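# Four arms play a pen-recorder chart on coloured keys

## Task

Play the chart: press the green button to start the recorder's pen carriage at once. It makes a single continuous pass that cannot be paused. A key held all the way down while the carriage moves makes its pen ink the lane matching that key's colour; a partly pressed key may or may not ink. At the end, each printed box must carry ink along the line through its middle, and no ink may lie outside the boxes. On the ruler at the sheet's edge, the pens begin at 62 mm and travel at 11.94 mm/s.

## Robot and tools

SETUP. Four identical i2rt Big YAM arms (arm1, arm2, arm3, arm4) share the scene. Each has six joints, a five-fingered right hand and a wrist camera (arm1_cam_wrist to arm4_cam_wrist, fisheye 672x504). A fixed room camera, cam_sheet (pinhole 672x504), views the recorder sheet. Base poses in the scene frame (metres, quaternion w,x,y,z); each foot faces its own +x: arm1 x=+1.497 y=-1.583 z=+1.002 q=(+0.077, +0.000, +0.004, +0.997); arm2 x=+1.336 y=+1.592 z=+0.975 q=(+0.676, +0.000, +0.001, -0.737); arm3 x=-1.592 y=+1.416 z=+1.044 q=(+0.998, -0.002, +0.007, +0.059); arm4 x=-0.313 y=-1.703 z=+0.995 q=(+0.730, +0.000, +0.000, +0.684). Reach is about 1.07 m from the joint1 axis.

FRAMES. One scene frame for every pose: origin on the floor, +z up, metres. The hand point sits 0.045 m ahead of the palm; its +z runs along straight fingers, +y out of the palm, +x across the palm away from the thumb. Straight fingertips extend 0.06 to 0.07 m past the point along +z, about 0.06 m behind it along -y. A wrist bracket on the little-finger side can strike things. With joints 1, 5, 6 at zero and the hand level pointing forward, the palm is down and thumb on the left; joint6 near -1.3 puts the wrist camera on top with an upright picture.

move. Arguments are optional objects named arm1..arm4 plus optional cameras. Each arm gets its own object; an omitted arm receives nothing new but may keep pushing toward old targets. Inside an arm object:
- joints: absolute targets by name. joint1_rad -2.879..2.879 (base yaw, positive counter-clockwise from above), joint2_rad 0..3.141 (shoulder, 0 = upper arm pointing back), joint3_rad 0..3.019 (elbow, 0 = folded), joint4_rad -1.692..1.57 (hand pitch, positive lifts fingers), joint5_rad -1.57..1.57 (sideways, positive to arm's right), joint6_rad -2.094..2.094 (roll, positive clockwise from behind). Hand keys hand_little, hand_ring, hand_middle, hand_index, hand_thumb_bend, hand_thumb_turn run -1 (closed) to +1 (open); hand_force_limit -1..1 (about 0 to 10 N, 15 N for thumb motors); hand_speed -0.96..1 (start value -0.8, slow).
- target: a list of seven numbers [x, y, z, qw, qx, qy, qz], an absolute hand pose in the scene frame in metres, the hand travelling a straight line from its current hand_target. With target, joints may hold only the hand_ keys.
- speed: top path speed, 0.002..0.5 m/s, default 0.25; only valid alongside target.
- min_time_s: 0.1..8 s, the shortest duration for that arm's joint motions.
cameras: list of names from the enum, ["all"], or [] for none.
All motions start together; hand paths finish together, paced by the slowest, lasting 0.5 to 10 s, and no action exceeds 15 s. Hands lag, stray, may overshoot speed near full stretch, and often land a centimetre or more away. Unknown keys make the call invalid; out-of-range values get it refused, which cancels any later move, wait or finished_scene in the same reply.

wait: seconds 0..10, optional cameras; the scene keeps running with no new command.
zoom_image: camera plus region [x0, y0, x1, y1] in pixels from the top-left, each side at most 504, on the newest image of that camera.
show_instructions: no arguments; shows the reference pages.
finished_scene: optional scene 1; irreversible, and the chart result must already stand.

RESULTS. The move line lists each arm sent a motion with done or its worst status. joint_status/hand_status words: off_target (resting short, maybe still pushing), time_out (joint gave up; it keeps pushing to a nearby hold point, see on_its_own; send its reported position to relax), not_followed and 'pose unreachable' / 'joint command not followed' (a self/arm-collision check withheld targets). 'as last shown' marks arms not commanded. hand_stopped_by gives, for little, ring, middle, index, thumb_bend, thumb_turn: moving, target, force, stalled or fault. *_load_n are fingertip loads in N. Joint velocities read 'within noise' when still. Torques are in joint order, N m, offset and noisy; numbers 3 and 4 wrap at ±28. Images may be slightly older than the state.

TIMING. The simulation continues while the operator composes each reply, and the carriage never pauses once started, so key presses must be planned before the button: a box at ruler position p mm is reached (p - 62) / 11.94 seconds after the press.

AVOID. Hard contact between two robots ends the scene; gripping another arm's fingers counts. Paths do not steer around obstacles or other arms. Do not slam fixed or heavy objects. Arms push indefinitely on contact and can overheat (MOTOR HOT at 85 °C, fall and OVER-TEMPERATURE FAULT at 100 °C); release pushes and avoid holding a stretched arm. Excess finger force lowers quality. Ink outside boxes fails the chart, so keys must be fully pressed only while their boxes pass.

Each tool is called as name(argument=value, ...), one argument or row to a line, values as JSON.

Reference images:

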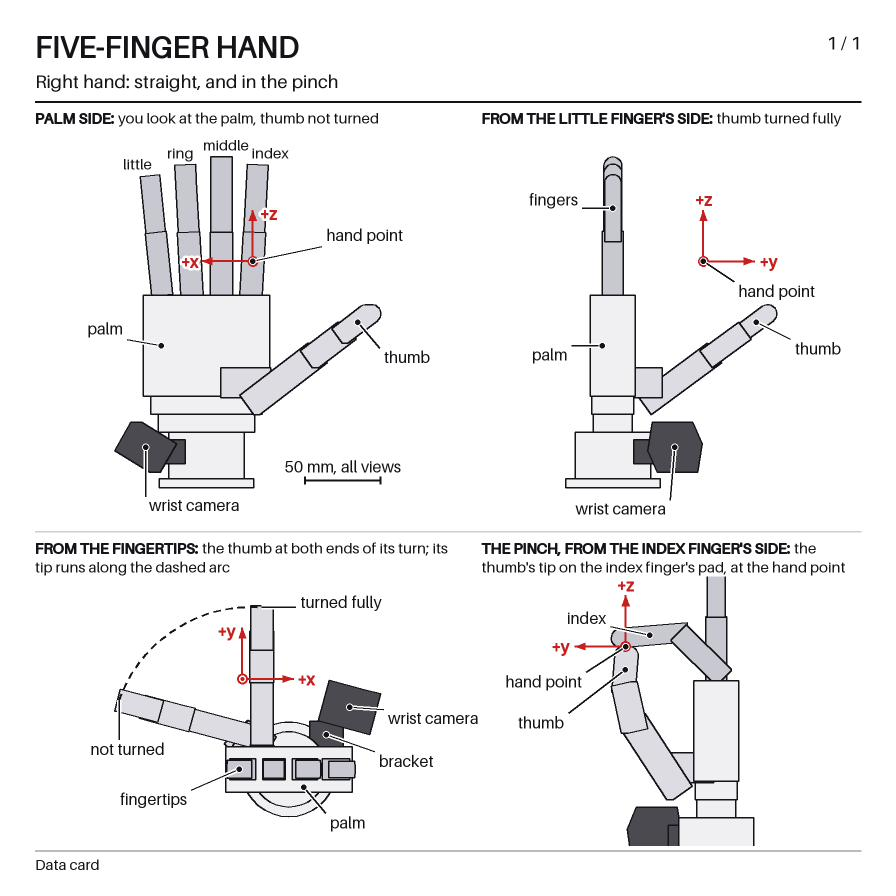

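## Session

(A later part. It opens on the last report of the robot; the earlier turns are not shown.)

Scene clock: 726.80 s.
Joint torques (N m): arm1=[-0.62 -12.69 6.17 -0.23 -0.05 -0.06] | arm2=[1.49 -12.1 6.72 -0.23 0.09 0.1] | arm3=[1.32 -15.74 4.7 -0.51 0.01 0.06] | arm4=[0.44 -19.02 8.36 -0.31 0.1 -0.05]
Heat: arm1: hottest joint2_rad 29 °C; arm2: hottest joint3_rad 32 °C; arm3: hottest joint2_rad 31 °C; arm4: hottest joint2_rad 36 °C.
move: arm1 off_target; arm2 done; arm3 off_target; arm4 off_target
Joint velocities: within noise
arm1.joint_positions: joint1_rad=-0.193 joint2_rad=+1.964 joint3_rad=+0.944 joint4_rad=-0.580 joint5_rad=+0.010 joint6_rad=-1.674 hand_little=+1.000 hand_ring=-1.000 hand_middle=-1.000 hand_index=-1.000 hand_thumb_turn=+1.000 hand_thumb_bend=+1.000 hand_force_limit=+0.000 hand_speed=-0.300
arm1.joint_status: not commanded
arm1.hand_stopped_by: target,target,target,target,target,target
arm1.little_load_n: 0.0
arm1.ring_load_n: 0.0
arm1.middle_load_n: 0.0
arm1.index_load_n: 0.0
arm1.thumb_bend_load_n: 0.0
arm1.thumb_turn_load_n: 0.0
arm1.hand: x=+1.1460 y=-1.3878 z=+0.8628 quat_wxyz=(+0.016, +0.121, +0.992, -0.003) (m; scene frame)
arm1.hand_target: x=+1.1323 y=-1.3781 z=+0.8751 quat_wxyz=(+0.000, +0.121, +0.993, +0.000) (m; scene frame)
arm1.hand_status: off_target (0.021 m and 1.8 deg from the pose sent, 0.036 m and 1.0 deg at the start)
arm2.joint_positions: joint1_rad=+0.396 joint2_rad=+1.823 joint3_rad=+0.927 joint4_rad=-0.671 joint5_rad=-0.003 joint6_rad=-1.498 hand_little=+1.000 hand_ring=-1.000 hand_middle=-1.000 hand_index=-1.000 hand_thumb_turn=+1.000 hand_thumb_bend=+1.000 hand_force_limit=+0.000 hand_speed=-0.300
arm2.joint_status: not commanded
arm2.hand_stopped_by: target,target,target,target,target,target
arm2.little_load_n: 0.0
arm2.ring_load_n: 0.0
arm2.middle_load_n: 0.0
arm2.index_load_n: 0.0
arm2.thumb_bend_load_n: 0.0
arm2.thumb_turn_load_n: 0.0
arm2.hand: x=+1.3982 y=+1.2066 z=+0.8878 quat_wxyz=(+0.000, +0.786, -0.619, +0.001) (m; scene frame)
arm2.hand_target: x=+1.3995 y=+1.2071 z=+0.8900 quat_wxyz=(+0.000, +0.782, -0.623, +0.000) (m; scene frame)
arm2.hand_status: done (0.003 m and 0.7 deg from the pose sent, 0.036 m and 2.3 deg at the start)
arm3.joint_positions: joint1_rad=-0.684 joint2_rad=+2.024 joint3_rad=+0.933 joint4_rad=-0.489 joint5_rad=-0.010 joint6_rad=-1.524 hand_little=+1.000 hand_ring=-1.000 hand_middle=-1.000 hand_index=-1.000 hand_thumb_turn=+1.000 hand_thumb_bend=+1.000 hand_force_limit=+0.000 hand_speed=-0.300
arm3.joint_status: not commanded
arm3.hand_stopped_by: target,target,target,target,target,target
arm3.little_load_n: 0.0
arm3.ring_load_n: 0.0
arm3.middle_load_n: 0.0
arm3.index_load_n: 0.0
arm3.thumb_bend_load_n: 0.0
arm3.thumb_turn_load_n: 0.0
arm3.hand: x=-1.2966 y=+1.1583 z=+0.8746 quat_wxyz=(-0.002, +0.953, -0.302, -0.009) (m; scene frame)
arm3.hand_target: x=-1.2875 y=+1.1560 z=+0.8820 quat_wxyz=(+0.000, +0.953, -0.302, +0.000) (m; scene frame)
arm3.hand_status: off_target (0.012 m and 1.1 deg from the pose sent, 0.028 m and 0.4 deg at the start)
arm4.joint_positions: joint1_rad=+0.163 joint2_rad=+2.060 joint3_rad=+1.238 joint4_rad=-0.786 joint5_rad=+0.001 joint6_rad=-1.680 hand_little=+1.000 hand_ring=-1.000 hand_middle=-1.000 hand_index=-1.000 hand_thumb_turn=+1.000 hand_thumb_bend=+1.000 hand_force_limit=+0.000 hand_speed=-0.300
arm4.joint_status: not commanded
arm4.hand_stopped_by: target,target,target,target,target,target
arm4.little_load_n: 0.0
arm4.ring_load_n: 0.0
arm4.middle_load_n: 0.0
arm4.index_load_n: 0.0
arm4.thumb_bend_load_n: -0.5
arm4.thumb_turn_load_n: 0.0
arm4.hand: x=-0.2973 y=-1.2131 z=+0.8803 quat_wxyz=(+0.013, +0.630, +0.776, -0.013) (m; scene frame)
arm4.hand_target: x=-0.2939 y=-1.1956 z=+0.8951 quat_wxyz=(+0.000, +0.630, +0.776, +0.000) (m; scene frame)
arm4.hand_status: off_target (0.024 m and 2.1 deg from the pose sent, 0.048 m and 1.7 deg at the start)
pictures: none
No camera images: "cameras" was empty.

move(
  arm1={"target":[1.142,-1.384,0.817,0,0.1210,0.9926,0],"speed":0.15},
  arm2={"target":[1.3976,1.2158,0.824,0,0.7818,-0.6235,0],"speed":0.15},
  arm3={"target":[-1.2873,1.1555,0.826,0,0.9531,-0.3026,0],"speed":0.15},
  arm4={"target":[-0.2970,-1.2190,0.818,0,0.6303,0.7764,0],"speed":0.15},
  cameras=["arm2_cam_wrist","arm4_cam_wrist"],
)

move(
  arm1={"target":[1.132,-1.378,0.875,0,0.1210,0.9926,0],"speed":0.15},
  arm2={"target":[1.3966,1.207,0.950,0,0.7818,-0.6235,0],"speed":0.2},
  arm3={"target":[-1.2875,1.156,0.882,0,0.9531,-0.3026,0],"speed":0.15},
  arm4={"target":[-0.2940,-1.2000,0.895,0,0.6303,0.7764,0],"speed":0.15},
  cameras=[],
)

move(
  arm2={"target":[0.902,1.199,0.95,0,0.4126,-0.9109,0],"speed":0.3},
  cameras=[],
)

move(
  arm2={"target":[0.907,1.202,0.876,0,0.4126,-0.9109,0],"speed":0.15},
  cameras=["arm2_cam_wrist"],
)

zoom_image(
  camera="arm2_cam_wrist",
  region=[200, 0, 440, 180],
)

Scene clock: 759.83 s.
Joint torques (N m): arm1=[-0.26 -7.24 3.59 1.63 -0.07 -0.01] | arm2=[1.67 -6.18 4.46 1.95 0.1 0.1] | arm3=[1.14 -8.12 5.52 1.76 0.02 0.09] | arm4=[1.2 -13.51 4.4 0.91 0.09 0.03]
Heat: arm1: hottest joint2_rad 30 °C; arm2: hottest joint3_rad 32 °C; arm3: hottest joint2_rad 31 °C; arm4: hottest joint2_rad 35 °C.
move: arm1 off_target; arm2 off_target; arm3 off_target; arm4 off_target
Joint velocities: within noise
arm1.joint_positions: joint1_rad=-0.193 joint2_rad=+2.018 joint3_rad=+0.943 joint4_rad=-0.467 joint5_rad=+0.010 joint6_rad=-1.674 hand_little=+1.000 hand_ring=-1.000 hand_middle=-1.000 hand_index=-1.000 hand_thumb_turn=+1.000 hand_thumb_bend=+1.000 hand_force_limit=+0.000 hand_speed=-0.300
arm1.joint_status: not commanded
arm1.hand_stopped_by: target,target,target,target,target,target
arm1.little_load_n: 0.0
arm1.ring_load_n: 0.0
arm1.middle_load_n: 0.0
arm1.index_load_n: 0.0
arm1.thumb_bend_load_n: 0.0
arm1.thumb_turn_load_n: 0.0
arm1.hand: x=+1.1324 y=-1.3830 z=+0.8392 quat_wxyz=(-0.013, +0.121, +0.993, +0.004) (m; scene frame)
arm1.hand_target: x=+1.1426 y=-1.3845 z=+0.8184 quat_wxyz=(+0.000, +0.121, +0.993, +0.000) (m; scene frame)
arm1.hand_status: off_target (0.024 m and 1.5 deg from the pose sent, 0.046 m and 1.8 deg at the start)
arm2.joint_positions: joint1_rad=+0.396 joint2_rad=+1.890 joint3_rad=+0.905 joint4_rad=-0.547 joint5_rad=-0.003 joint6_rad=-1.496 hand_little=+1.000 hand_ring=-1.000 hand_middle=-1.000 hand_index=-1.000 hand_thumb_turn=+1.000 hand_thumb_bend=+1.000 hand_force_limit=+0.000 hand_speed=-0.300
arm2.joint_status: not commanded
arm2.hand_stopped_by: target,target,target,target,target,target
arm2.little_load_n: 0.0
arm2.ring_load_n: 0.0
arm2.middle_load_n: 0.0
arm2.index_load_n: -0.5
arm2.thumb_bend_load_n: 0.0
arm2.thumb_turn_load_n: 0.0
arm2.hand: x=+1.3997 y=+1.2019 z=+0.8553 quat_wxyz=(+0.010, +0.785, -0.619, +0.016) (m; scene frame)
arm2.hand_target: x=+1.3971 y=+1.2174 z=+0.8269 quat_wxyz=(+0.000, +0.782, -0.624, +0.000) (m; scene frame)
arm2.hand_status: off_target (0.034 m and 2.2 deg from the pose sent, 0.064 m and 0.7 deg at the start)
arm3.joint_positions: joint1_rad=-0.684 joint2_rad=+2.073 joint3_rad=+0.935 joint4_rad=-0.414 joint5_rad=-0.010 joint6_rad=-1.524 hand_little=+1.000 hand_ring=-1.000 hand_middle=-1.000 hand_index=-1.000 hand_thumb_turn=+1.000 hand_thumb_bend=+1.000 hand_force_limit=+0.000 hand_speed=-0.300
arm3.joint_status: not commanded
arm3.hand_stopped_by: target,target,target,target,target,target
arm3.little_load_n: 0.0
arm3.ring_load_n: 0.0
arm3.middle_load_n: 0.0
arm3.index_load_n: 0.0
arm3.thumb_bend_load_n: 0.0
arm3.thumb_turn_load_n: 0.0
arm3.hand: x=-1.2914 y=+1.1548 z=+0.8540 quat_wxyz=(+0.002, +0.953, -0.302, +0.004) (m; scene frame)
arm3.hand_target: x=-1.2887 y=+1.1566 z=+0.8278 quat_wxyz=(+0.000, +0.953, -0.302, +0.000) (m; scene frame)
arm3.hand_status: off_target (0.028 m and 0.6 deg from the pose sent, 0.050 m and 1.1 deg at the start)
arm4.joint_positions: joint1_rad=+0.163 joint2_rad=+2.106 joint3_rad=+1.195 joint4_rad=-0.621 joint5_rad=+0.001 joint6_rad=-1.680 hand_little=+1.000 hand_ring=-1.000 hand_middle=-1.000 hand_index=-1.000 hand_thumb_turn=+1.000 hand_thumb_bend=+1.000 hand_force_limit=+0.000 hand_speed=-0.300
arm4.joint_status: not commanded
arm4.hand_stopped_by: target,target,target,target,target,target
arm4.little_load_n: 0.0
arm4.ring_load_n: 0.0
arm4.middle_load_n: 0.0
arm4.index_load_n: 0.0
arm4.thumb_bend_load_n: 0.0
arm4.thumb_turn_load_n: 0.0
arm4.hand: x=-0.2981 y=-1.2051 z=+0.8453 quat_wxyz=(-0.014, +0.630, +0.776, +0.014) (m; scene frame)
arm4.hand_target: x=-0.2969 y=-1.2201 z=+0.8195 quat_wxyz=(+0.000, +0.630, +0.776, +0.000) (m; scene frame)
arm4.hand_status: off_target (0.031 m and 2.2 deg from the pose sent, 0.063 m and 2.1 deg at the start)
pictures: arm2_cam_wrist, arm4_cam_wrist

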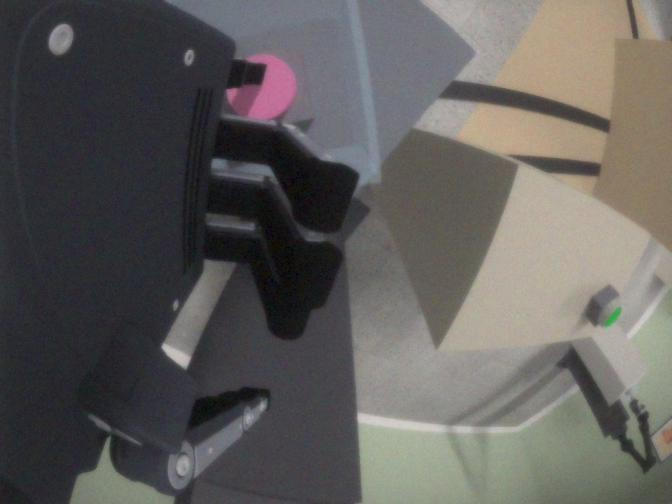

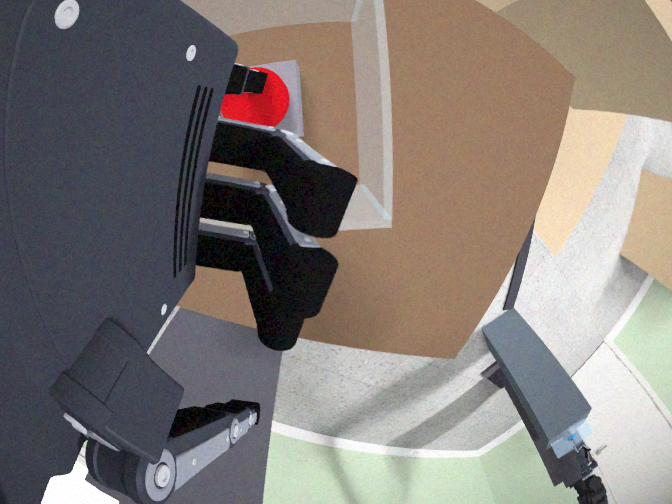

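Scene clock: 761.23 s.
Joint torques (N m): arm1=[-0.56 -12.51 6.13 -0.24 -0.05 -0.06] | arm2=[1.03 -10.46 9.89 -0.25 0.09 0.02] | arm3=[1.26 -16.32 4.37 -0.57 0 0.04] | arm4=[0.56 -18.08 8.18 -0.32 0.09 -0.06]
Heat: arm1: hottest joint2_rad 30 °C; arm2: hottest joint3_rad 32 °C; arm3: hottest joint2_rad 31 °C; arm4: hottest joint2_rad 35 °C.
move: arm1 off_target; arm2 off_target; arm3 off_target; arm4 off_target
Joint velocities: within noise
arm1.joint_positions: joint1_rad=-0.193 joint2_rad=+1.964 joint3_rad=+0.945 joint4_rad=-0.580 joint5_rad=+0.010 joint6_rad=-1.674 hand_little=+1.000 hand_ring=-1.000 hand_middle=-1.000 hand_index=-1.000 hand_thumb_turn=+1.000 hand_thumb_bend=+1.000 hand_force_limit=+0.000 hand_speed=-0.300
arm1.joint_status: not commanded
arm1.hand_stopped_by: target,target,target,target,target,target
arm1.little_load_n: 0.0
arm1.ring_load_n: 0.0
arm1.middle_load_n: 0.0
arm1.index_load_n: 0.0
arm1.thumb_bend_load_n: 0.0
arm1.thumb_turn_load_n: 0.0
arm1.hand: x=+1.1452 y=-1.3875 z=+0.8631 quat_wxyz=(+0.015, +0.121, +0.993, -0.002) (m; scene frame)
arm1.hand_target: x=+1.1322 y=-1.3781 z=+0.8751 quat_wxyz=(+0.000, +0.121, +0.993, +0.000) (m; scene frame)
arm1.hand_status: off_target (0.020 m and 1.7 deg from the pose sent, 0.036 m and 1.5 deg at the start)
arm2.joint_positions: joint1_rad=+0.396 joint2_rad=+1.687 joint3_rad=+0.937 joint4_rad=-0.832 joint5_rad=-0.003 joint6_rad=-1.496 hand_little=+1.000 hand_ring=-1.000 hand_middle=-1.000 hand_index=-1.000 hand_thumb_turn=+1.000 hand_thumb_bend=+1.000 hand_force_limit=+0.000 hand_speed=-0.300
arm2.joint_status: not commanded
arm2.hand_stopped_by: target,target,target,target,target,target
arm2.little_load_n: 0.0
arm2.ring_load_n: 0.0
arm2.middle_load_n: 0.0
arm2.index_load_n: 0.0
arm2.thumb_bend_load_n: 0.0
arm2.thumb_turn_load_n: 0.0
arm2.hand: x=+1.3947 y=+1.2183 z=+0.9448 quat_wxyz=(-0.004, +0.785, -0.619, -0.005) (m; scene frame)
arm2.hand_target: x=+1.3965 y=+1.2072 z=+0.9501 quat_wxyz=(+0.000, +0.782, -0.624, +0.000) (m; scene frame)
arm2.hand_status: off_target (0.013 m and 1.0 deg from the pose sent, 0.095 m and 2.2 deg at the start)
arm3.joint_positions: joint1_rad=-0.684 joint2_rad=+2.025 joint3_rad=+0.935 joint4_rad=-0.489 joint5_rad=-0.010 joint6_rad=-1.524 hand_little=+1.000 hand_ring=-1.000 hand_middle=-1.000 hand_index=-1.000 hand_thumb_turn=+1.000 hand_thumb_bend=+1.000 hand_force_limit=+0.000 hand_speed=-0.300
arm3.joint_status: not commanded
arm3.hand_stopped_by: target,target,target,target,target,target
arm3.little_load_n: 0.0
arm3.ring_load_n: 0.0
arm3.middle_load_n: 0.0
arm3.index_load_n: 0.0
arm3.thumb_bend_load_n: 0.0
arm3.thumb_turn_load_n: 0.0
arm3.hand: x=-1.2958 y=+1.1578 z=+0.8743 quat_wxyz=(-0.002, +0.953, -0.302, -0.009) (m; scene frame)
arm3.hand_target: x=-1.2876 y=+1.1561 z=+0.8819 quat_wxyz=(+0.000, +0.953, -0.302, +0.000) (m; scene frame)
arm3.hand_status: off_target (0.011 m and 1.0 deg from the pose sent, 0.028 m and 0.6 deg at the start)
arm4.joint_positions: joint1_rad=+0.163 joint2_rad=+2.049 joint3_rad=+1.222 joint4_rad=-0.778 joint5_rad=+0.001 joint6_rad=-1.680 hand_little=+1.000 hand_ring=-1.000 hand_middle=-1.000 hand_index=-1.000 hand_thumb_turn=+1.000 hand_thumb_bend=+1.000 hand_force_limit=+0.000 hand_speed=-0.300
arm4.joint_status: not commanded
arm4.hand_stopped_by: target,target,target,target,target,target
arm4.little_load_n: 0.0
arm4.ring_load_n: 0.5
arm4.middle_load_n: 0.0
arm4.index_load_n: 0.0
arm4.thumb_bend_load_n: 0.0
arm4.thumb_turn_load_n: 0.0
arm4.hand: x=-0.2970 y=-1.2169 z=+0.8818 quat_wxyz=(+0.012, +0.630, +0.776, -0.012) (m; scene frame)
arm4.hand_target: x=-0.2939 y=-1.2004 z=+0.8953 quat_wxyz=(+0.000, +0.630, +0.776, +0.000) (m; scene frame)
arm4.hand_status: off_target (0.022 m and 1.9 deg from the pose sent, 0.050 m and 2.2 deg at the start)
pictures: none
No camera images: "cameras" was empty.

Scene clock: 763.77 s.
Joint torques (N m): arm1=[-0.56 -12.69 6.15 -0.23 -0.05 -0.06] | arm2=[1.73 -16.97 12.11 -0.27 0.03 0.1] | arm3=[0.97 -16.32 4.33 -0.29 0.01 0.02] | arm4=[0.62 -18.37 8.24 -0.32 0.09 -0.04]
Heat: arm1: hottest joint2_rad 30 °C; arm2: hottest joint3_rad 32 °C; arm3: hottest joint2_rad 31 °C; arm4: hottest joint2_rad 35 °C.
move: arm2 off_target
Joint velocities: within noise
arm1, arm3, arm4: as last shown
arm2.joint_positions: joint1_rad=-0.649 joint2_rad=+2.092 joint3_rad=+1.585 joint4_rad=-1.077 joint5_rad=-0.002 joint6_rad=-1.597 hand_little=+1.000 hand_ring=-1.000 hand_middle=-1.000 hand_index=-1.000 hand_thumb_turn=+1.000 hand_thumb_bend=+1.000 hand_force_limit=+0.000 hand_speed=-0.300
arm2.joint_status: not commanded
arm2.hand_stopped_by: target,target,target,target,target,target
arm2.little_load_n: 0.0
arm2.ring_load_n: 0.5
arm2.middle_load_n: 0.0
arm2.index_load_n: 0.0
arm2.thumb_bend_load_n: 0.0
arm2.thumb_turn_load_n: 0.0
arm2.hand: x=+0.9076 y=+1.2097 z=+0.9472 quat_wxyz=(-0.005, +0.418, -0.908, -0.002) (m; scene frame)
arm2.hand_target: x=+0.9023 y=+1.1992 z=+0.9501 quat_wxyz=(+0.000, +0.413, -0.911, +0.000) (m; scene frame)
arm2.hand_status: off_target (0.012 m and 1.0 deg from the pose sent, 0.493 m and 54.7 deg at the start)
arm4.index_load_n: 0.5
pictures: none
No camera images: "cameras" was empty.

Scene clock: 764.97 s.
Joint torques (N m): arm1=[-0.62 -12.57 6.13 -0.23 -0.05 -0.05] | arm2=[1.9 -18.32 8.24 0.46 0.04 0.11] | arm3=[1.14 -16.56 4.23 -0.4 0.02 0.04] | arm4=[0.5 -18.32 8.23 -0.32 0.09 -0.04]
Heat: arm1: hottest joint2_rad 30 °C; arm2: hottest joint3_rad 32 °C; arm3: hottest joint2_rad 31 °C; arm4: hottest joint2_rad 35 °C.
move: arm2 done
Joint velocities: within noise
arm1, arm3, arm4: as last shown
arm2.joint_positions: joint1_rad=-0.649 joint2_rad=+2.194 joint3_rad=+1.563 joint4_rad=-0.944 joint5_rad=-0.002 joint6_rad=-1.594 hand_little=+1.000 hand_ring=-1.000 hand_middle=-1.000 hand_index=-1.000 hand_thumb_turn=+1.000 hand_thumb_bend=+1.000 hand_force_limit=+0.000 hand_speed=-0.300
arm2.joint_status: not commanded
arm2.hand_stopped_by: target,target,target,target,target,target
arm2.little_load_n: 0.0
arm2.ring_load_n: 0.0
arm2.middle_load_n: 0.0
arm2.index_load_n: 0.0
arm2.thumb_bend_load_n: 0.0
arm2.thumb_turn_load_n: 0.0
arm2.hand: x=+0.9040 y=+1.2058 z=+0.8803 quat_wxyz=(-0.001, +0.416, -0.909, -0.001) (m; scene frame)
arm2.hand_target: x=+0.9071 y=+1.2022 z=+0.8759 quat_wxyz=(+0.000, +0.413, -0.911, +0.000) (m; scene frame)
arm2.hand_status: done (0.006 m and 0.5 deg from the pose sent, 0.072 m and 0.9 deg at the start)
arm4.ring_load_n: 0.0
arm4.index_load_n: 0.0
pictures: arm2_cam_wrist

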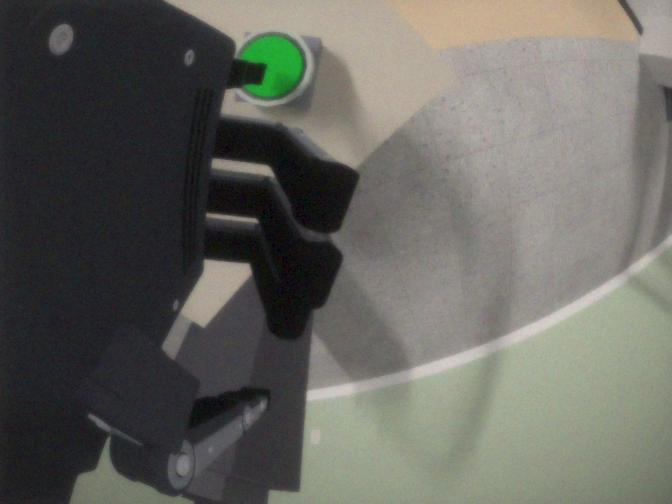

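Scaled by 2.100 from the camera's 672x504 image, which has a finer 960x720 frame.

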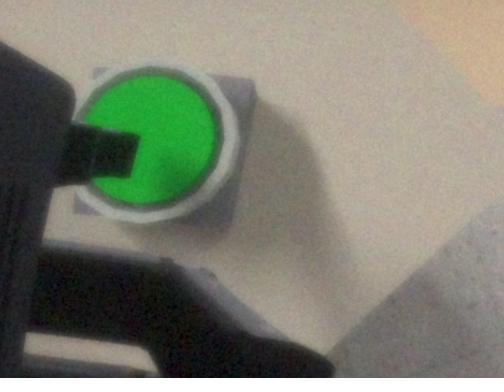

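move(
  arm2={"target":[0.9075,1.2035,0.815,0,0.4126,-0.9109,0],"speed":0.15},
  cameras=["cam_sheet"],
)

move(
  arm2={"target":[0.902,1.199,0.95,0,0.4126,-0.9109,0],"speed":0.25},
  cameras=["cam_sheet"],
)

move(
  arm2={"target":[1.3966,1.205,0.95,0,0.7818,-0.6235,0],"speed":0.3},
  cameras=[],
)

move(
  arm2={"target":[1.3996,1.207,0.876,0,0.7818,-0.6235,0],"speed":0.15},
  cameras=[],
)

wait(
  seconds=10,
  cameras=["cam_sheet"],
)

wait(
  seconds=2.6,
  cameras=["cam_sheet"],
)

move(
  arm1={"target":[1.142,-1.384,0.817,0,0.1210,0.9926,0],"speed":0.15},
  arm2={"target":[1.3976,1.2158,0.824,0,0.7818,-0.6235,0],"speed":0.15},
  arm3={"target":[-1.2873,1.1555,0.826,0,0.9531,-0.3026,0],"speed":0.15},
  arm4={"target":[-0.2970,-1.2220,0.818,0,0.6303,0.7764,0],"speed":0.15},
  cameras=["cam_sheet"],
)

wait(
  seconds=0.75,
  cameras=["cam_sheet"],
)

move(
  arm1={"target":[1.132,-1.378,0.885,0,0.1210,0.9926,0],"speed":0.2},
  arm2={"target":[1.3966,1.207,0.900,0,0.7818,-0.6235,0],"speed":0.2},
  arm3={"target":[-1.2875,1.156,0.892,0,0.9531,-0.3026,0],"speed":0.2},
  arm4={"target":[-0.2940,-1.2000,0.905,0,0.6303,0.7764,0],"speed":0.2},
  cameras=["cam_sheet"],
)

Scene clock: 797.03 s.
Joint torques (N m): arm1=[-0.62 -12.63 6.15 -0.24 -0.05 -0.06] | arm2=[1.79 -13.92 6.65 1.09 0.06 0.09] | arm3=[1.38 -16.21 4.59 -0.4 0 0.06] | arm4=[0.5 -18.26 8.2 -0.31 0.1 -0.04]
Heat: arm1: hottest joint2_rad 31 °C; arm2: hottest joint3_rad 32 °C; arm3: hottest joint2_rad 31 °C; arm4: hottest joint2_rad 34 °C.
move: arm2 off_target
Joint velocities: within noise
arm1, arm3, arm4: as last shown
arm2.joint_positions: joint1_rad=-0.649 joint2_rad=+2.232 joint3_rad=+1.563 joint4_rad=-0.847 joint5_rad=-0.002 joint6_rad=-1.594 hand_little=+1.000 hand_ring=-1.000 hand_middle=-1.000 hand_index=-1.000 hand_thumb_turn=+1.000 hand_thumb_bend=+1.000 hand_force_limit=+0.000 hand_speed=-0.300
arm2.joint_status: not commanded
arm2.hand_stopped_by: target,target,target,target,target,target
arm2.little_load_n: 0.0
arm2.ring_load_n: 0.0
arm2.middle_load_n: 0.0
arm2.index_load_n: 0.5
arm2.thumb_bend_load_n: 0.0
arm2.thumb_turn_load_n: 0.0
arm2.hand: x=+0.8927 y=+1.1934 z=+0.8564 quat_wxyz=(+0.025, +0.416, -0.909, +0.011) (m; scene frame)
arm2.hand_target: x=+0.9087 y=+1.2050 z=+0.8174 quat_wxyz=(+0.000, +0.413, -0.911, +0.000) (m; scene frame)
arm2.hand_status: off_target (0.045 m and 3.2 deg from the pose sent, 0.066 m and 0.5 deg at the start)
arm4.little_load_n: -0.5
pictures: cam_sheet

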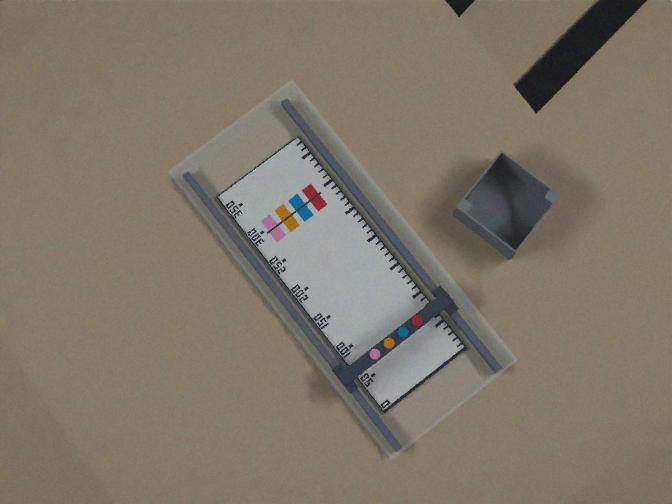

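Scene clock: 798.33 s.
Joint torques (N m): arm1=[-0.62 -12.63 6.13 -0.24 -0.05 -0.06] | arm2=[1.67 -17.73 11.45 -0.25 0.03 0.08] | arm3=[1.14 -16.03 4.44 -0.28 0.02 0.05] | arm4=[0.5 -18.26 8.21 -0.31 0.1 -0.05]
Heat: arm1: hottest joint2_rad 31 °C; arm2: hottest joint3_rad 32 °C; arm3: hottest joint2_rad 31 °C; arm4: hottest joint2_rad 34 °C.
move: arm2 off_target
Joint velocities: within noise
arm1, arm3, arm4: as last shown
arm2.joint_positions: joint1_rad=-0.649 joint2_rad=+2.100 joint3_rad=+1.592 joint4_rad=-1.078 joint5_rad=-0.002 joint6_rad=-1.594 hand_little=+1.000 hand_ring=-1.000 hand_middle=-1.000 hand_index=-1.000 hand_thumb_turn=+1.000 hand_thumb_bend=+1.000 hand_force_limit=+0.000 hand_speed=-0.300
arm2.joint_status: not commanded
arm2.hand_stopped_by: target,target,target,target,target,target
arm2.little_load_n: 0.0
arm2.ring_load_n: 0.0
arm2.middle_load_n: 0.0
arm2.index_load_n: 0.0
arm2.thumb_bend_load_n: 0.0
arm2.thumb_turn_load_n: 0.0
arm2.hand: x=+0.9067 y=+1.2086 z=+0.9451 quat_wxyz=(-0.006, +0.416, -0.909, -0.003) (m; scene frame)
arm2.hand_target: x=+0.9022 y=+1.1992 z=+0.9500 quat_wxyz=(+0.000, +0.413, -0.911, +0.000) (m; scene frame)
arm2.hand_status: off_target (0.012 m and 0.9 deg from the pose sent, 0.094 m and 3.2 deg at the start)
arm4.little_load_n: 0.0
arm4.middle_load_n: 0.5
pictures: cam_sheet

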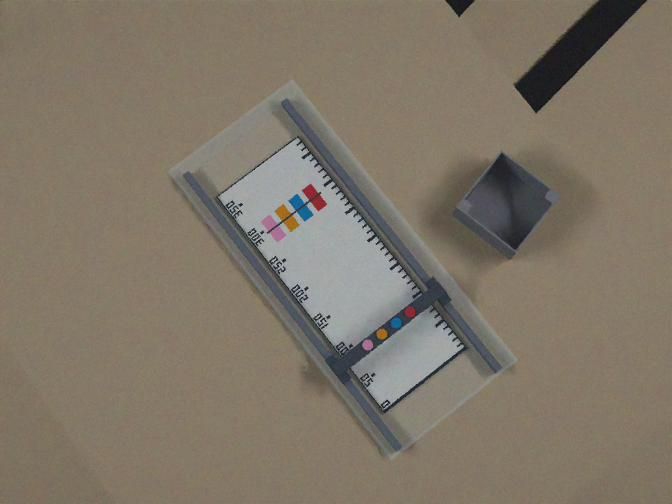

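Scene clock: 800.80 s.
Joint torques (N m): arm1=[-0.56 -12.57 6.12 -0.25 -0.05 -0.06] | arm2=[0.91 -10.81 8.69 0.23 0.09 0.12] | arm3=[1.08 -15.97 4.33 -0.4 0.04 0.06] | arm4=[0.44 -18.37 8.23 -0.29 0.1 -0.05]
Heat: arm1: hottest joint2_rad 31 °C; arm2: hottest joint3_rad 32 °C; arm3: hottest joint2_rad 31 °C; arm4: hottest joint2_rad 34 °C.
move: arm2 done
Joint velocities: within noise
arm1, arm3, arm4: as last shown
arm2.joint_positions: joint1_rad=+0.396 joint2_rad=+1.694 joint3_rad=+0.958 joint4_rad=-0.847 joint5_rad=-0.003 joint6_rad=-1.507 hand_little=+1.000 hand_ring=-1.000 hand_middle=-1.000 hand_index=-1.000 hand_thumb_turn=+1.000 hand_thumb_bend=+1.000 hand_force_limit=+0.000 hand_speed=-0.300
arm2.joint_status: not commanded
arm2.hand_stopped_by: target,target,target,target,target,target
arm2.little_load_n: 0.0
arm2.ring_load_n: 0.0
arm2.middle_load_n: 0.0
arm2.index_load_n: 0.0
arm2.thumb_bend_load_n: 0.0
arm2.thumb_turn_load_n: 0.0
arm2.hand: x=+1.3963 y=+1.2118 z=+0.9482 quat_wxyz=(-0.004, +0.789, -0.615, -0.005) (m; scene frame)
arm2.hand_target: x=+1.3966 y=+1.2051 z=+0.9501 quat_wxyz=(+0.000, +0.782, -0.623, +0.000) (m; scene frame)
arm2.hand_status: done (0.007 m and 1.5 deg from the pose sent, 0.490 m and 53.6 deg at the start)
arm4.middle_load_n: 0.0
pictures: none
No camera images: "cameras" was empty.

Scene clock: 801.93 s.
Joint torques (N m): arm1=[-0.67 -12.63 6.15 -0.24 -0.05 -0.06] | arm2=[1.55 -11.75 6.15 0.47 0.09 0.1] | arm3=[1.67 -16.15 4.55 -0.35 0.04 0.03] | arm4=[0.5 -18.32 8.24 -0.31 0.09 -0.05]
Heat: arm1: hottest joint2_rad 31 °C; arm2: hottest joint3_rad 32 °C; arm3: hottest joint2_rad 31 °C; arm4: hottest joint2_rad 34 °C.
move: arm2 done
Joint velocities: within noise
arm1, arm3, arm4: as last shown
arm2.joint_positions: joint1_rad=+0.396 joint2_rad=+1.850 joint3_rad=+0.928 joint4_rad=-0.653 joint5_rad=-0.003 joint6_rad=-1.498 hand_little=+1.000 hand_ring=-1.000 hand_middle=-1.000 hand_index=-1.000 hand_thumb_turn=+1.000 hand_thumb_bend=+1.000 hand_force_limit=+0.000 hand_speed=-0.300
arm2.joint_status: not commanded
arm2.hand_stopped_by: target,target,target,target,target,target
arm2.little_load_n: -0.5
arm2.ring_load_n: 0.0
arm2.middle_load_n: 0.0
arm2.index_load_n: 0.0
arm2.thumb_bend_load_n: 0.0
arm2.thumb_turn_load_n: 0.0
arm2.hand: x=+1.3980 y=+1.2072 z=+0.8776 quat_wxyz=(-0.002, +0.786, -0.618, -0.002) (m; scene frame)
arm2.hand_target: x=+1.3996 y=+1.2070 z=+0.8760 quat_wxyz=(+0.000, +0.782, -0.623, +0.000) (m; scene frame)
arm2.hand_status: done (0.002 m and 0.8 deg from the pose sent, 0.072 m and 1.5 deg at the start)
pictures: none
No camera images: "cameras" was empty.

Scene clock: 811.93 s.
Joint torques (N m): arm1=[-0.5 -12.69 6.13 -0.21 -0.05 -0.06] | arm2=[1.55 -11.87 6.06 0.49 0.09 0.11] | arm3=[1.38 -15.44 4.42 -0.5 0.03 0.04] | arm4=[0.56 -18.32 8.24 -0.28 0.09 -0.05]
Heat: arm1: hottest joint2_rad 31 °C; arm2: hottest joint3_rad 32 °C; arm3: hottest joint2_rad 31 °C; arm4: hottest joint2_rad 34 °C.
Joint velocities: within noise
arm1.joint_positions: joint1_rad=-0.193 joint2_rad=+1.964 joint3_rad=+0.945 joint4_rad=-0.580 joint5_rad=+0.010 joint6_rad=-1.674 hand_little=+1.000 hand_ring=-1.000 hand_middle=-1.000 hand_index=-1.000 hand_thumb_turn=+1.000 hand_thumb_bend=+1.000 hand_force_limit=+0.000 hand_speed=-0.300
arm1.joint_status: not commanded
arm1.hand_stopped_by: target,target,target,target,target,target
arm1.little_load_n: 0.0
arm1.ring_load_n: 0.0
arm1.middle_load_n: 0.0
arm1.index_load_n: 0.0
arm1.thumb_bend_load_n: 0.0
arm1.thumb_turn_load_n: 0.0
arm1.hand: x=+1.1452 y=-1.3875 z=+0.8631 quat_wxyz=(+0.015, +0.121, +0.993, -0.002) (m; scene frame)
arm1.hand_target: x=+1.1322 y=-1.3781 z=+0.8751 quat_wxyz=(+0.000, +0.121, +0.993, +0.000) (m; scene frame)
arm1.hand_status: not commanded
arm2.joint_positions: joint1_rad=+0.396 joint2_rad=+1.850 joint3_rad=+0.928 joint4_rad=-0.653 joint5_rad=-0.003 joint6_rad=-1.498 hand_little=+1.000 hand_ring=-1.000 hand_middle=-1.000 hand_index=-1.000 hand_thumb_turn=+1.000 hand_thumb_bend=+1.000 hand_force_limit=+0.000 hand_speed=-0.300
arm2.joint_status: not commanded
arm2.hand_stopped_by: target,target,target,target,target,target
arm2.little_load_n: 0.0
arm2.ring_load_n: 0.0
arm2.middle_load_n: 0.0
arm2.index_load_n: 0.0
arm2.thumb_bend_load_n: 0.0
arm2.thumb_turn_load_n: 0.0
arm2.hand: x=+1.3980 y=+1.2072 z=+0.8776 quat_wxyz=(-0.002, +0.786, -0.618, -0.002) (m; scene frame)
arm2.hand_target: x=+1.3996 y=+1.2070 z=+0.8760 quat_wxyz=(+0.000, +0.782, -0.623, +0.000) (m; scene frame)
arm2.hand_status: done (0.002 m and 0.8 deg from the pose sent, 0.072 m and 1.5 deg at the start)
arm3.joint_positions: joint1_rad=-0.684 joint2_rad=+2.025 joint3_rad=+0.935 joint4_rad=-0.489 joint5_rad=-0.010 joint6_rad=-1.524 hand_little=+1.000 hand_ring=-1.000 hand_middle=-1.000 hand_index=-1.000 hand_thumb_turn=+1.000 hand_thumb_bend=+1.000 hand_force_limit=+0.000 hand_speed=-0.300
arm3.joint_status: not commanded
arm3.hand_stopped_by: target,target,target,target,target,target
arm3.little_load_n: 0.0
arm3.ring_load_n: 0.0
arm3.middle_load_n: 0.0
arm3.index_load_n: 0.0
arm3.thumb_bend_load_n: 0.0
arm3.thumb_turn_load_n: 0.0
arm3.hand: x=-1.2958 y=+1.1578 z=+0.8743 quat_wxyz=(-0.002, +0.953, -0.302, -0.009) (m; scene frame)
arm3.hand_target: x=-1.2876 y=+1.1561 z=+0.8819 quat_wxyz=(+0.000, +0.953, -0.302, +0.000) (m; scene frame)
arm3.hand_status: not commanded
arm4.joint_positions: joint1_rad=+0.163 joint2_rad=+2.049 joint3_rad=+1.222 joint4_rad=-0.778 joint5_rad=+0.001 joint6_rad=-1.680 hand_little=+1.000 hand_ring=-1.000 hand_middle=-1.000 hand_index=-1.000 hand_thumb_turn=+1.000 hand_thumb_bend=+1.000 hand_force_limit=+0.000 hand_speed=-0.300
arm4.joint_status: not commanded
arm4.hand_stopped_by: target,target,target,target,target,target
arm4.little_load_n: 0.0
arm4.ring_load_n: 0.0
arm4.middle_load_n: 0.0
arm4.index_load_n: 0.0
arm4.thumb_bend_load_n: 0.0
arm4.thumb_turn_load_n: 0.0
arm4.hand: x=-0.2970 y=-1.2169 z=+0.8818 quat_wxyz=(+0.012, +0.630, +0.776, -0.012) (m; scene frame)
arm4.hand_target: x=-0.2939 y=-1.2004 z=+0.8953 quat_wxyz=(+0.000, +0.630, +0.776, +0.000) (m; scene frame)
arm4.hand_status: not commanded
wait: 10.00 s; at rest by 0.27 s
pictures: cam_sheet

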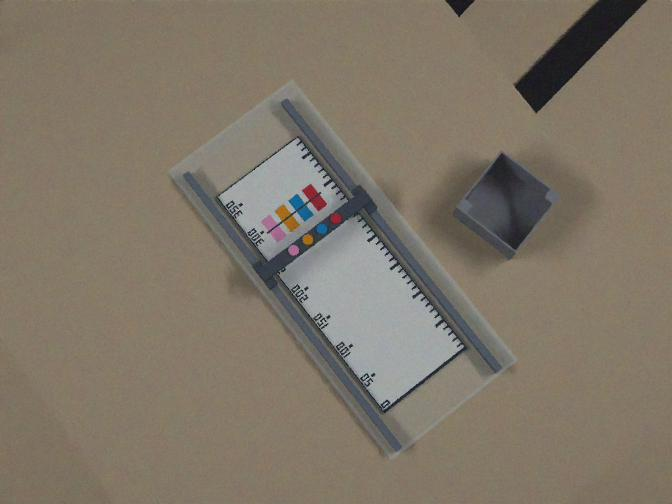

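Scene clock: 814.53 s.
Joint torques (N m): arm1=[-0.56 -12.75 6.12 -0.24 -0.05 -0.06] | arm2=[1.55 -11.81 6.06 0.49 0.09 0.1] | arm3=[0.97 -16.09 4.46 -0.54 0.06 0.06] | arm4=[0.5 -18.2 8.24 -0.31 0.1 -0.05]
Heat: arm1: hottest joint2_rad 31 °C; arm2: hottest joint3_rad 32 °C; arm3: hottest joint2_rad 31 °C; arm4: hottest joint2_rad 34 °C.
Joint velocities: within noise
arm1.joint_positions: joint1_rad=-0.193 joint2_rad=+1.964 joint3_rad=+0.945 joint4_rad=-0.580 joint5_rad=+0.010 joint6_rad=-1.674 hand_little=+1.000 hand_ring=-1.000 hand_middle=-1.000 hand_index=-1.000 hand_thumb_turn=+1.000 hand_thumb_bend=+1.000 hand_force_limit=+0.000 hand_speed=-0.300
arm1.joint_status: not commanded
arm1.hand_stopped_by: target,target,target,target,target,target
arm1.little_load_n: 0.0
arm1.ring_load_n: 0.0
arm1.middle_load_n: 0.0
arm1.index_load_n: 0.0
arm1.thumb_bend_load_n: 0.0
arm1.thumb_turn_load_n: 0.0
arm1.hand: x=+1.1452 y=-1.3875 z=+0.8631 quat_wxyz=(+0.015, +0.121, +0.993, -0.002) (m; scene frame)
arm1.hand_target: x=+1.1322 y=-1.3781 z=+0.8751 quat_wxyz=(+0.000, +0.121, +0.993, +0.000) (m; scene frame)
arm1.hand_status: not commanded
arm2.joint_positions: joint1_rad=+0.396 joint2_rad=+1.850 joint3_rad=+0.928 joint4_rad=-0.653 joint5_rad=-0.003 joint6_rad=-1.498 hand_little=+1.000 hand_ring=-1.000 hand_middle=-1.000 hand_index=-1.000 hand_thumb_turn=+1.000 hand_thumb_bend=+1.000 hand_force_limit=+0.000 hand_speed=-0.300
arm2.joint_status: not commanded
arm2.hand_stopped_by: target,target,target,target,target,target
arm2.little_load_n: -0.5
arm2.ring_load_n: 0.0
arm2.middle_load_n: 0.0
arm2.index_load_n: 0.0
arm2.thumb_bend_load_n: 0.0
arm2.thumb_turn_load_n: 0.0
arm2.hand: x=+1.3980 y=+1.2072 z=+0.8776 quat_wxyz=(-0.002, +0.786, -0.618, -0.002) (m; scene frame)
arm2.hand_target: x=+1.3996 y=+1.2070 z=+0.8760 quat_wxyz=(+0.000, +0.782, -0.623, +0.000) (m; scene frame)
arm2.hand_status: done (0.002 m and 0.8 deg from the pose sent, 0.072 m and 1.5 deg at the start)
arm3.joint_positions: joint1_rad=-0.684 joint2_rad=+2.025 joint3_rad=+0.935 joint4_rad=-0.489 joint5_rad=-0.010 joint6_rad=-1.524 hand_little=+1.000 hand_ring=-1.000 hand_middle=-1.000 hand_index=-1.000 hand_thumb_turn=+1.000 hand_thumb_bend=+1.000 hand_force_limit=+0.000 hand_speed=-0.300
arm3.joint_status: not commanded
arm3.hand_stopped_by: target,target,target,target,target,target
arm3.little_load_n: 0.0
arm3.ring_load_n: 0.0
arm3.middle_load_n: 0.0
arm3.index_load_n: 0.0
arm3.thumb_bend_load_n: 0.0
arm3.thumb_turn_load_n: 0.0
arm3.hand: x=-1.2958 y=+1.1578 z=+0.8743 quat_wxyz=(-0.002, +0.953, -0.302, -0.009) (m; scene frame)
arm3.hand_target: x=-1.2876 y=+1.1561 z=+0.8819 quat_wxyz=(+0.000, +0.953, -0.302, +0.000) (m; scene frame)
arm3.hand_status: not commanded
arm4.joint_positions: joint1_rad=+0.163 joint2_rad=+2.049 joint3_rad=+1.222 joint4_rad=-0.778 joint5_rad=+0.001 joint6_rad=-1.680 hand_little=+1.000 hand_ring=-1.000 hand_middle=-1.000 hand_index=-1.000 hand_thumb_turn=+1.000 hand_thumb_bend=+1.000 hand_force_limit=+0.000 hand_speed=-0.300
arm4.joint_status: not commanded
arm4.hand_stopped_by: target,target,target,target,target,target
arm4.little_load_n: 0.0
arm4.ring_load_n: 0.0
arm4.middle_load_n: 0.0
arm4.index_load_n: 0.0
arm4.thumb_bend_load_n: 0.0
arm4.thumb_turn_load_n: 0.0
arm4.hand: x=-0.2970 y=-1.2169 z=+0.8818 quat_wxyz=(+0.012, +0.630, +0.776, -0.012) (m; scene frame)
arm4.hand_target: x=-0.2939 y=-1.2004 z=+0.8953 quat_wxyz=(+0.000, +0.630, +0.776, +0.000) (m; scene frame)
arm4.hand_status: not commanded
wait: 2.60 s; at rest by 0.27 s
pictures: cam_sheet

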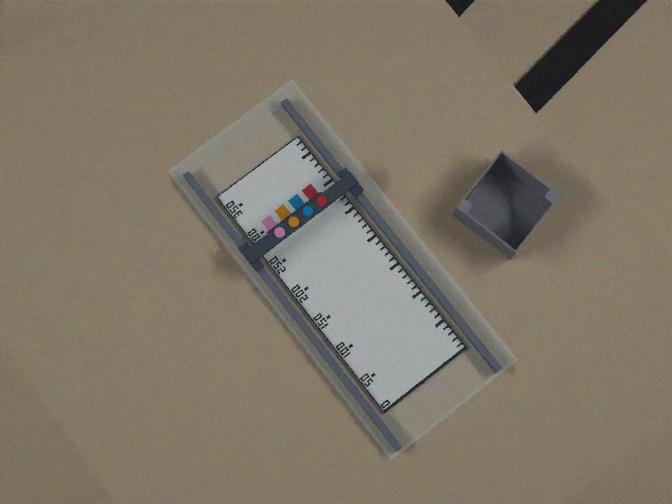

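Scene clock: 815.63 s.
Joint torques (N m): arm1=[-0.21 -7.41 3.58 1.61 -0.08 -0.01] | arm2=[1.73 -6.18 4.49 2.02 0.1 0.1] | arm3=[1.38 -8.53 5.29 1.55 0.02 0.09] | arm4=[1.2 -13.22 4.38 0.94 0.09 0.04]
Heat: arm1: hottest joint2_rad 31 °C; arm2: hottest joint3_rad 32 °C; arm3: hottest joint2_rad 31 °C; arm4: hottest joint2_rad 34 °C.
move: arm1 off_target; arm2 off_target; arm3 off_target; arm4 off_target
Joint velocities: within noise
arm1.joint_positions: joint1_rad=-0.193 joint2_rad=+2.018 joint3_rad=+0.943 joint4_rad=-0.467 joint5_rad=+0.010 joint6_rad=-1.674 hand_little=+1.000 hand_ring=-1.000 hand_middle=-1.000 hand_index=-1.000 hand_thumb_turn=+1.000 hand_thumb_bend=+1.000 hand_force_limit=+0.000 hand_speed=-0.300
arm1.joint_status: not commanded
arm1.hand_stopped_by: target,target,target,target,target,target
arm1.little_load_n: 0.0
arm1.ring_load_n: 0.0
arm1.middle_load_n: 0.0
arm1.index_load_n: 0.0
arm1.thumb_bend_load_n: 0.0
arm1.thumb_turn_load_n: 0.0
arm1.hand: x=+1.1323 y=-1.3830 z=+0.8391 quat_wxyz=(-0.013, +0.121, +0.993, +0.004) (m; scene frame)
arm1.hand_target: x=+1.1427 y=-1.3846 z=+0.8184 quat_wxyz=(+0.000, +0.121, +0.993, +0.000) (m; scene frame)
arm1.hand_status: off_target (0.024 m and 1.5 deg from the pose sent, 0.046 m and 1.7 deg at the start)
arm2.joint_positions: joint1_rad=+0.396 joint2_rad=+1.890 joint3_rad=+0.904 joint4_rad=-0.548 joint5_rad=-0.003 joint6_rad=-1.496 hand_little=+1.000 hand_ring=-1.000 hand_middle=-1.000 hand_index=-1.000 hand_thumb_turn=+1.000 hand_thumb_bend=+1.000 hand_force_limit=+0.000 hand_speed=-0.300
arm2.joint_status: not commanded
arm2.hand_stopped_by: target,target,target,target,target,target
arm2.little_load_n: 0.0
arm2.ring_load_n: 0.0
arm2.middle_load_n: 0.0
arm2.index_load_n: -0.5
arm2.thumb_bend_load_n: 0.0
arm2.thumb_turn_load_n: 0.0
arm2.hand: x=+1.3995 y=+1.2026 z=+0.8553 quat_wxyz=(+0.009, +0.785, -0.619, +0.015) (m; scene frame)
arm2.hand_target: x=+1.3971 y=+1.2175 z=+0.8268 quat_wxyz=(+0.000, +0.782, -0.623, +0.000) (m; scene frame)
arm2.hand_status: off_target (0.034 m and 2.1 deg from the pose sent, 0.054 m and 0.8 deg at the start)
arm3.joint_positions: joint1_rad=-0.684 joint2_rad=+2.074 joint3_rad=+0.938 joint4_rad=-0.412 joint5_rad=-0.010 joint6_rad=-1.524 hand_little=+1.000 hand_ring=-1.000 hand_middle=-1.000 hand_index=-1.000 hand_thumb_turn=+1.000 hand_thumb_bend=+1.000 hand_force_limit=+0.000 hand_speed=-0.300
arm3.joint_status: not commanded
arm3.hand_stopped_by: target,target,target,target,target,target
arm3.little_load_n: 0.0
arm3.ring_load_n: 0.0
arm3.middle_load_n: 0.0
arm3.index_load_n: 0.0
arm3.thumb_bend_load_n: 0.0
arm3.thumb_turn_load_n: 0.0
arm3.hand: x=-1.2899 y=+1.1538 z=+0.8539 quat_wxyz=(+0.002, +0.953, -0.302, +0.006) (m; scene frame)
arm3.hand_target: x=-1.2886 y=+1.1565 z=+0.8278 quat_wxyz=(+0.000, +0.953, -0.302, +0.000) (m; scene frame)
arm3.hand_status: off_target (0.028 m and 0.8 deg from the pose sent, 0.049 m and 1.0 deg at the start)
arm4.joint_positions: joint1_rad=+0.163 joint2_rad=+2.101 joint3_rad=+1.185 joint4_rad=-0.615 joint5_rad=+0.000 joint6_rad=-1.680 hand_little=+1.000 hand_ring=-1.000 hand_middle=-1.000 hand_index=-1.000 hand_thumb_turn=+1.000 hand_thumb_bend=+1.000 hand_force_limit=+0.000 hand_speed=-0.300
arm4.joint_status: not commanded
arm4.hand_stopped_by: target,target,target,target,target,target
arm4.little_load_n: 0.0
arm4.ring_load_n: 0.0
arm4.middle_load_n: 0.0
arm4.index_load_n: 0.0
arm4.thumb_bend_load_n: 0.0
arm4.thumb_turn_load_n: 0.0
arm4.hand: x=-0.2979 y=-1.2082 z=+0.8453 quat_wxyz=(-0.014, +0.630, +0.776, +0.013) (m; scene frame)
arm4.hand_target: x=-0.2970 y=-1.2231 z=+0.8196 quat_wxyz=(+0.000, +0.630, +0.776, +0.000) (m; scene frame)
arm4.hand_status: off_target (0.031 m and 2.2 deg from the pose sent, 0.064 m and 1.9 deg at the start)
pictures: cam_sheet

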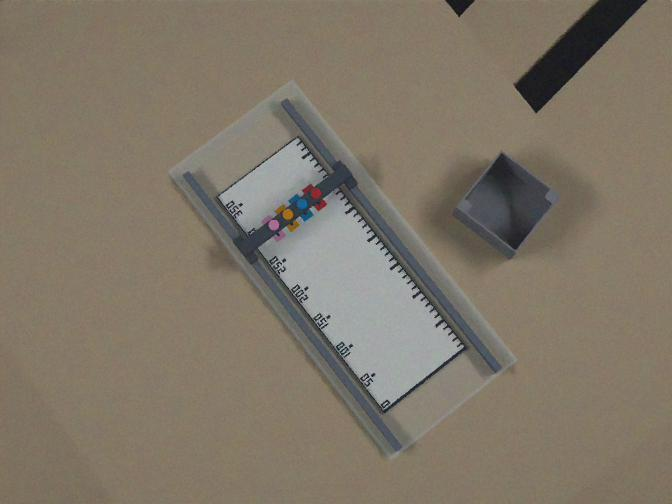

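Scene clock: 816.40 s.
Joint torques (N m): arm1=[-0.15 -7.36 3.56 1.63 -0.07 -0.02] | arm2=[1.79 -6.12 4.48 2.02 0.1 0.1] | arm3=[0.85 -8.41 5.46 1.63 0.01 0.06] | arm4=[1.26 -13.22 4.4 0.91 0.09 0.03]
Heat: arm1: hottest joint2_rad 31 °C; arm2: hottest joint3_rad 32 °C; arm3: hottest joint2_rad 31 °C; arm4: hottest joint2_rad 34 °C.
Joint velocities: within noise
arm1.joint_positions: joint1_rad=-0.193 joint2_rad=+2.018 joint3_rad=+0.943 joint4_rad=-0.467 joint5_rad=+0.010 joint6_rad=-1.674 hand_little=+1.000 hand_ring=-1.000 hand_middle=-1.000 hand_index=-1.000 hand_thumb_turn=+1.000 hand_thumb_bend=+1.000 hand_force_limit=+0.000 hand_speed=-0.300
arm1.joint_status: not commanded
arm1.hand_stopped_by: target,target,target,target,target,target
arm1.little_load_n: 0.0
arm1.ring_load_n: 0.0
arm1.middle_load_n: 0.0
arm1.index_load_n: 0.0
arm1.thumb_bend_load_n: 0.0
arm1.thumb_turn_load_n: 0.0
arm1.hand: x=+1.1322 y=-1.3830 z=+0.8391 quat_wxyz=(-0.013, +0.121, +0.993, +0.004) (m; scene frame)
arm1.hand_target: x=+1.1426 y=-1.3845 z=+0.8184 quat_wxyz=(+0.000, +0.121, +0.993, +0.000) (m; scene frame)
arm1.hand_status: off_target (0.024 m and 1.5 deg from the pose sent, 0.046 m and 1.7 deg at the start)
arm2.joint_positions: joint1_rad=+0.396 joint2_rad=+1.890 joint3_rad=+0.904 joint4_rad=-0.548 joint5_rad=-0.003 joint6_rad=-1.496 hand_little=+1.000 hand_ring=-1.000 hand_middle=-1.000 hand_index=-1.000 hand_thumb_turn=+1.000 hand_thumb_bend=+1.000 hand_force_limit=+0.000 hand_speed=-0.300
arm2.joint_status: not commanded
arm2.hand_stopped_by: target,target,target,target,target,target
arm2.little_load_n: 0.0
arm2.ring_load_n: 0.0
arm2.middle_load_n: 0.0
arm2.index_load_n: 0.5
arm2.thumb_bend_load_n: 0.0
arm2.thumb_turn_load_n: 0.0
arm2.hand: x=+1.3995 y=+1.2026 z=+0.8553 quat_wxyz=(+0.009, +0.785, -0.619, +0.015) (m; scene frame)
arm2.hand_target: x=+1.3971 y=+1.2175 z=+0.8268 quat_wxyz=(+0.000, +0.782, -0.623, +0.000) (m; scene frame)
arm2.hand_status: off_target (0.034 m and 2.1 deg from the pose sent, 0.054 m and 0.8 deg at the start)
arm3.joint_positions: joint1_rad=-0.684 joint2_rad=+2.074 joint3_rad=+0.938 joint4_rad=-0.412 joint5_rad=-0.010 joint6_rad=-1.524 hand_little=+1.000 hand_ring=-1.000 hand_middle=-1.000 hand_index=-1.000 hand_thumb_turn=+1.000 hand_thumb_bend=+1.000 hand_force_limit=+0.000 hand_speed=-0.300
arm3.joint_status: not commanded
arm3.hand_stopped_by: target,target,target,target,target,target
arm3.little_load_n: -0.5
arm3.ring_load_n: 0.0
arm3.middle_load_n: 0.0
arm3.index_load_n: 0.0
arm3.thumb_bend_load_n: 0.0
arm3.thumb_turn_load_n: 0.0
arm3.hand: x=-1.2899 y=+1.1538 z=+0.8539 quat_wxyz=(+0.002, +0.953, -0.302, +0.006) (m; scene frame)
arm3.hand_target: x=-1.2886 y=+1.1565 z=+0.8278 quat_wxyz=(+0.000, +0.953, -0.302, +0.000) (m; scene frame)
arm3.hand_status: off_target (0.028 m and 0.8 deg from the pose sent, 0.049 m and 1.0 deg at the start)
arm4.joint_positions: joint1_rad=+0.163 joint2_rad=+2.101 joint3_rad=+1.185 joint4_rad=-0.615 joint5_rad=+0.000 joint6_rad=-1.680 hand_little=+1.000 hand_ring=-1.000 hand_middle=-1.000 hand_index=-1.000 hand_thumb_turn=+1.000 hand_thumb_bend=+1.000 hand_force_limit=+0.000 hand_speed=-0.300
arm4.joint_status: not commanded
arm4.hand_stopped_by: target,target,target,target,target,target
arm4.little_load_n: 0.0
arm4.ring_load_n: 0.0
arm4.middle_load_n: 0.0
arm4.index_load_n: 0.5
arm4.thumb_bend_load_n: 0.0
arm4.thumb_turn_load_n: 0.0
arm4.hand: x=-0.2979 y=-1.2082 z=+0.8453 quat_wxyz=(-0.014, +0.630, +0.776, +0.013) (m; scene frame)
arm4.hand_target: x=-0.2970 y=-1.2231 z=+0.8196 quat_wxyz=(+0.000, +0.630, +0.776, +0.000) (m; scene frame)
arm4.hand_status: off_target (0.031 m and 2.2 deg from the pose sent, 0.064 m and 1.9 deg at the start)
wait: 0.77 s; at rest by 0.27 s
pictures: cam_sheet

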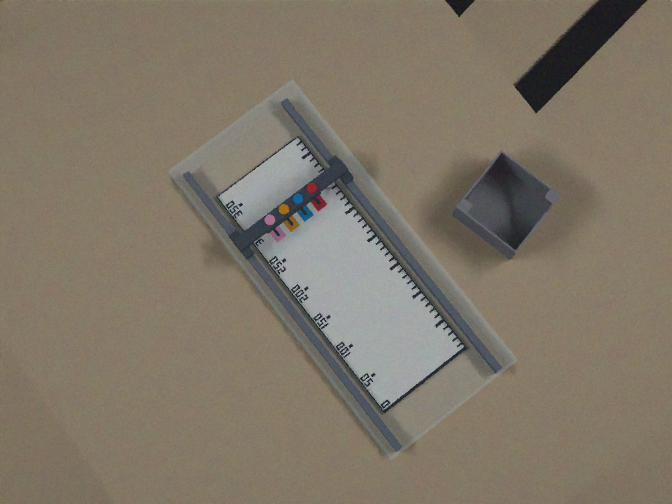

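Scene clock: 817.63 s.
Joint torques (N m): arm1=[-0.5 -12.1 6.53 -0.23 -0.05 -0.05] | arm2=[1.03 -11.46 8.92 -0.27 0.1 0.02] | arm3=[1.38 -15.56 4.48 -0.36 0.01 0.02] | arm4=[0.5 -17.79 8.13 -0.21 0.1 -0.05]
Heat: arm1: hottest joint2_rad 31 °C; arm2: hottest joint3_rad 32 °C; arm3: hottest joint2_rad 31 °C; arm4: hottest joint2_rad 34 °C.
move: arm1 off_target; arm2 off_target; arm3 done; arm4 off_target
Joint velocities: within noise
arm1.joint_positions: joint1_rad=-0.193 joint2_rad=+1.936 joint3_rad=+0.943 joint4_rad=-0.605 joint5_rad=+0.010 joint6_rad=-1.674 hand_little=+1.000 hand_ring=-1.000 hand_middle=-1.000 hand_index=-1.000 hand_thumb_turn=+1.000 hand_thumb_bend=+1.000 hand_force_limit=+0.000 hand_speed=-0.300
arm1.joint_status: not commanded
arm1.hand_stopped_by: target,target,target,target,target,target
arm1.little_load_n: 0.0
arm1.ring_load_n: 0.0
arm1.middle_load_n: 0.0
arm1.index_load_n: 0.0
arm1.thumb_bend_load_n: 0.0
arm1.thumb_turn_load_n: 0.0
arm1.hand: x=+1.1456 y=-1.3876 z=+0.8740 quat_wxyz=(+0.014, +0.121, +0.993, -0.002) (m; scene frame)
arm1.hand_target: x=+1.1323 y=-1.3781 z=+0.8851 quat_wxyz=(+0.000, +0.121, +0.993, +0.000) (m; scene frame)
arm1.hand_status: off_target (0.020 m and 1.7 deg from the pose sent, 0.046 m and 1.5 deg at the start)
arm2.joint_positions: joint1_rad=+0.396 joint2_rad=+1.796 joint3_rad=+0.903 joint4_rad=-0.696 joint5_rad=-0.003 joint6_rad=-1.496 hand_little=+1.000 hand_ring=-1.000 hand_middle=-1.000 hand_index=-1.000 hand_thumb_turn=+1.000 hand_thumb_bend=+1.000 hand_force_limit=+0.000 hand_speed=-0.300
arm2.joint_status: not commanded
arm2.hand_stopped_by: target,target,target,target,target,target
arm2.little_load_n: 0.0
arm2.ring_load_n: 0.0
arm2.middle_load_n: 0.0
arm2.index_load_n: 0.5
arm2.thumb_bend_load_n: 0.0
arm2.thumb_turn_load_n: 0.0
arm2.hand: x=+1.3938 y=+1.2207 z=+0.8936 quat_wxyz=(-0.006, +0.785, -0.619, -0.008) (m; scene frame)
arm2.hand_target: x=+1.3965 y=+1.2073 z=+0.9001 quat_wxyz=(+0.000, +0.782, -0.623, +0.000) (m; scene frame)
arm2.hand_status: off_target (0.015 m and 1.3 deg from the pose sent, 0.045 m and 2.1 deg at the start)
arm3.joint_positions: joint1_rad=-0.684 joint2_rad=+1.994 joint3_rad=+0.938 joint4_rad=-0.513 joint5_rad=-0.010 joint6_rad=-1.524 hand_little=+1.000 hand_ring=-1.000 hand_middle=-1.000 hand_index=-1.000 hand_thumb_turn=+1.000 hand_thumb_bend=+1.000 hand_force_limit=+0.000 hand_speed=-0.300
arm3.joint_status: not commanded
arm3.hand_stopped_by: target,target,target,target,target,target
arm3.little_load_n: 0.0
arm3.ring_load_n: 0.0
arm3.middle_load_n: 0.0
arm3.index_load_n: 0.5
arm3.thumb_bend_load_n: 0.0
arm3.thumb_turn_load_n: 0.0
arm3.hand: x=-1.2921 y=+1.1556 z=+0.8871 quat_wxyz=(+0.000, +0.953, -0.302, -0.004) (m; scene frame)
arm3.hand_target: x=-1.2874 y=+1.1560 z=+0.8919 quat_wxyz=(+0.000, +0.953, -0.303, +0.000) (m; scene frame)
arm3.hand_status: done (0.007 m and 0.5 deg from the pose sent, 0.038 m and 0.8 deg at the start)
arm4.joint_positions: joint1_rad=+0.163 joint2_rad=+2.028 joint3_rad=+1.227 joint4_rad=-0.799 joint5_rad=+0.000 joint6_rad=-1.680 hand_little=+1.000 hand_ring=-1.000 hand_middle=-1.000 hand_index=-1.000 hand_thumb_turn=+1.000 hand_thumb_bend=+1.000 hand_force_limit=+0.000 hand_speed=-0.300
arm4.joint_status: not commanded
arm4.hand_stopped_by: target,target,target,target,target,target
arm4.little_load_n: 0.0
arm4.ring_load_n: 0.0
arm4.middle_load_n: 0.0
arm4.index_load_n: 0.0
arm4.thumb_bend_load_n: 0.0
arm4.thumb_turn_load_n: 0.0
arm4.hand: x=-0.2972 y=-1.2153 z=+0.8931 quat_wxyz=(+0.010, +0.630, +0.776, -0.011) (m; scene frame)
arm4.hand_target: x=-0.2940 y=-1.2002 z=+0.9052 quat_wxyz=(+0.000, +0.630, +0.776, +0.000) (m; scene frame)
arm4.hand_status: off_target (0.020 m and 1.7 deg from the pose sent, 0.060 m and 2.2 deg at the start)
pictures: cam_sheet

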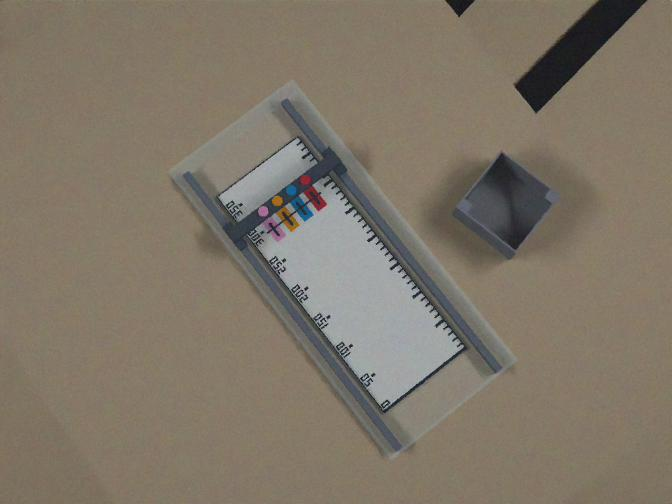

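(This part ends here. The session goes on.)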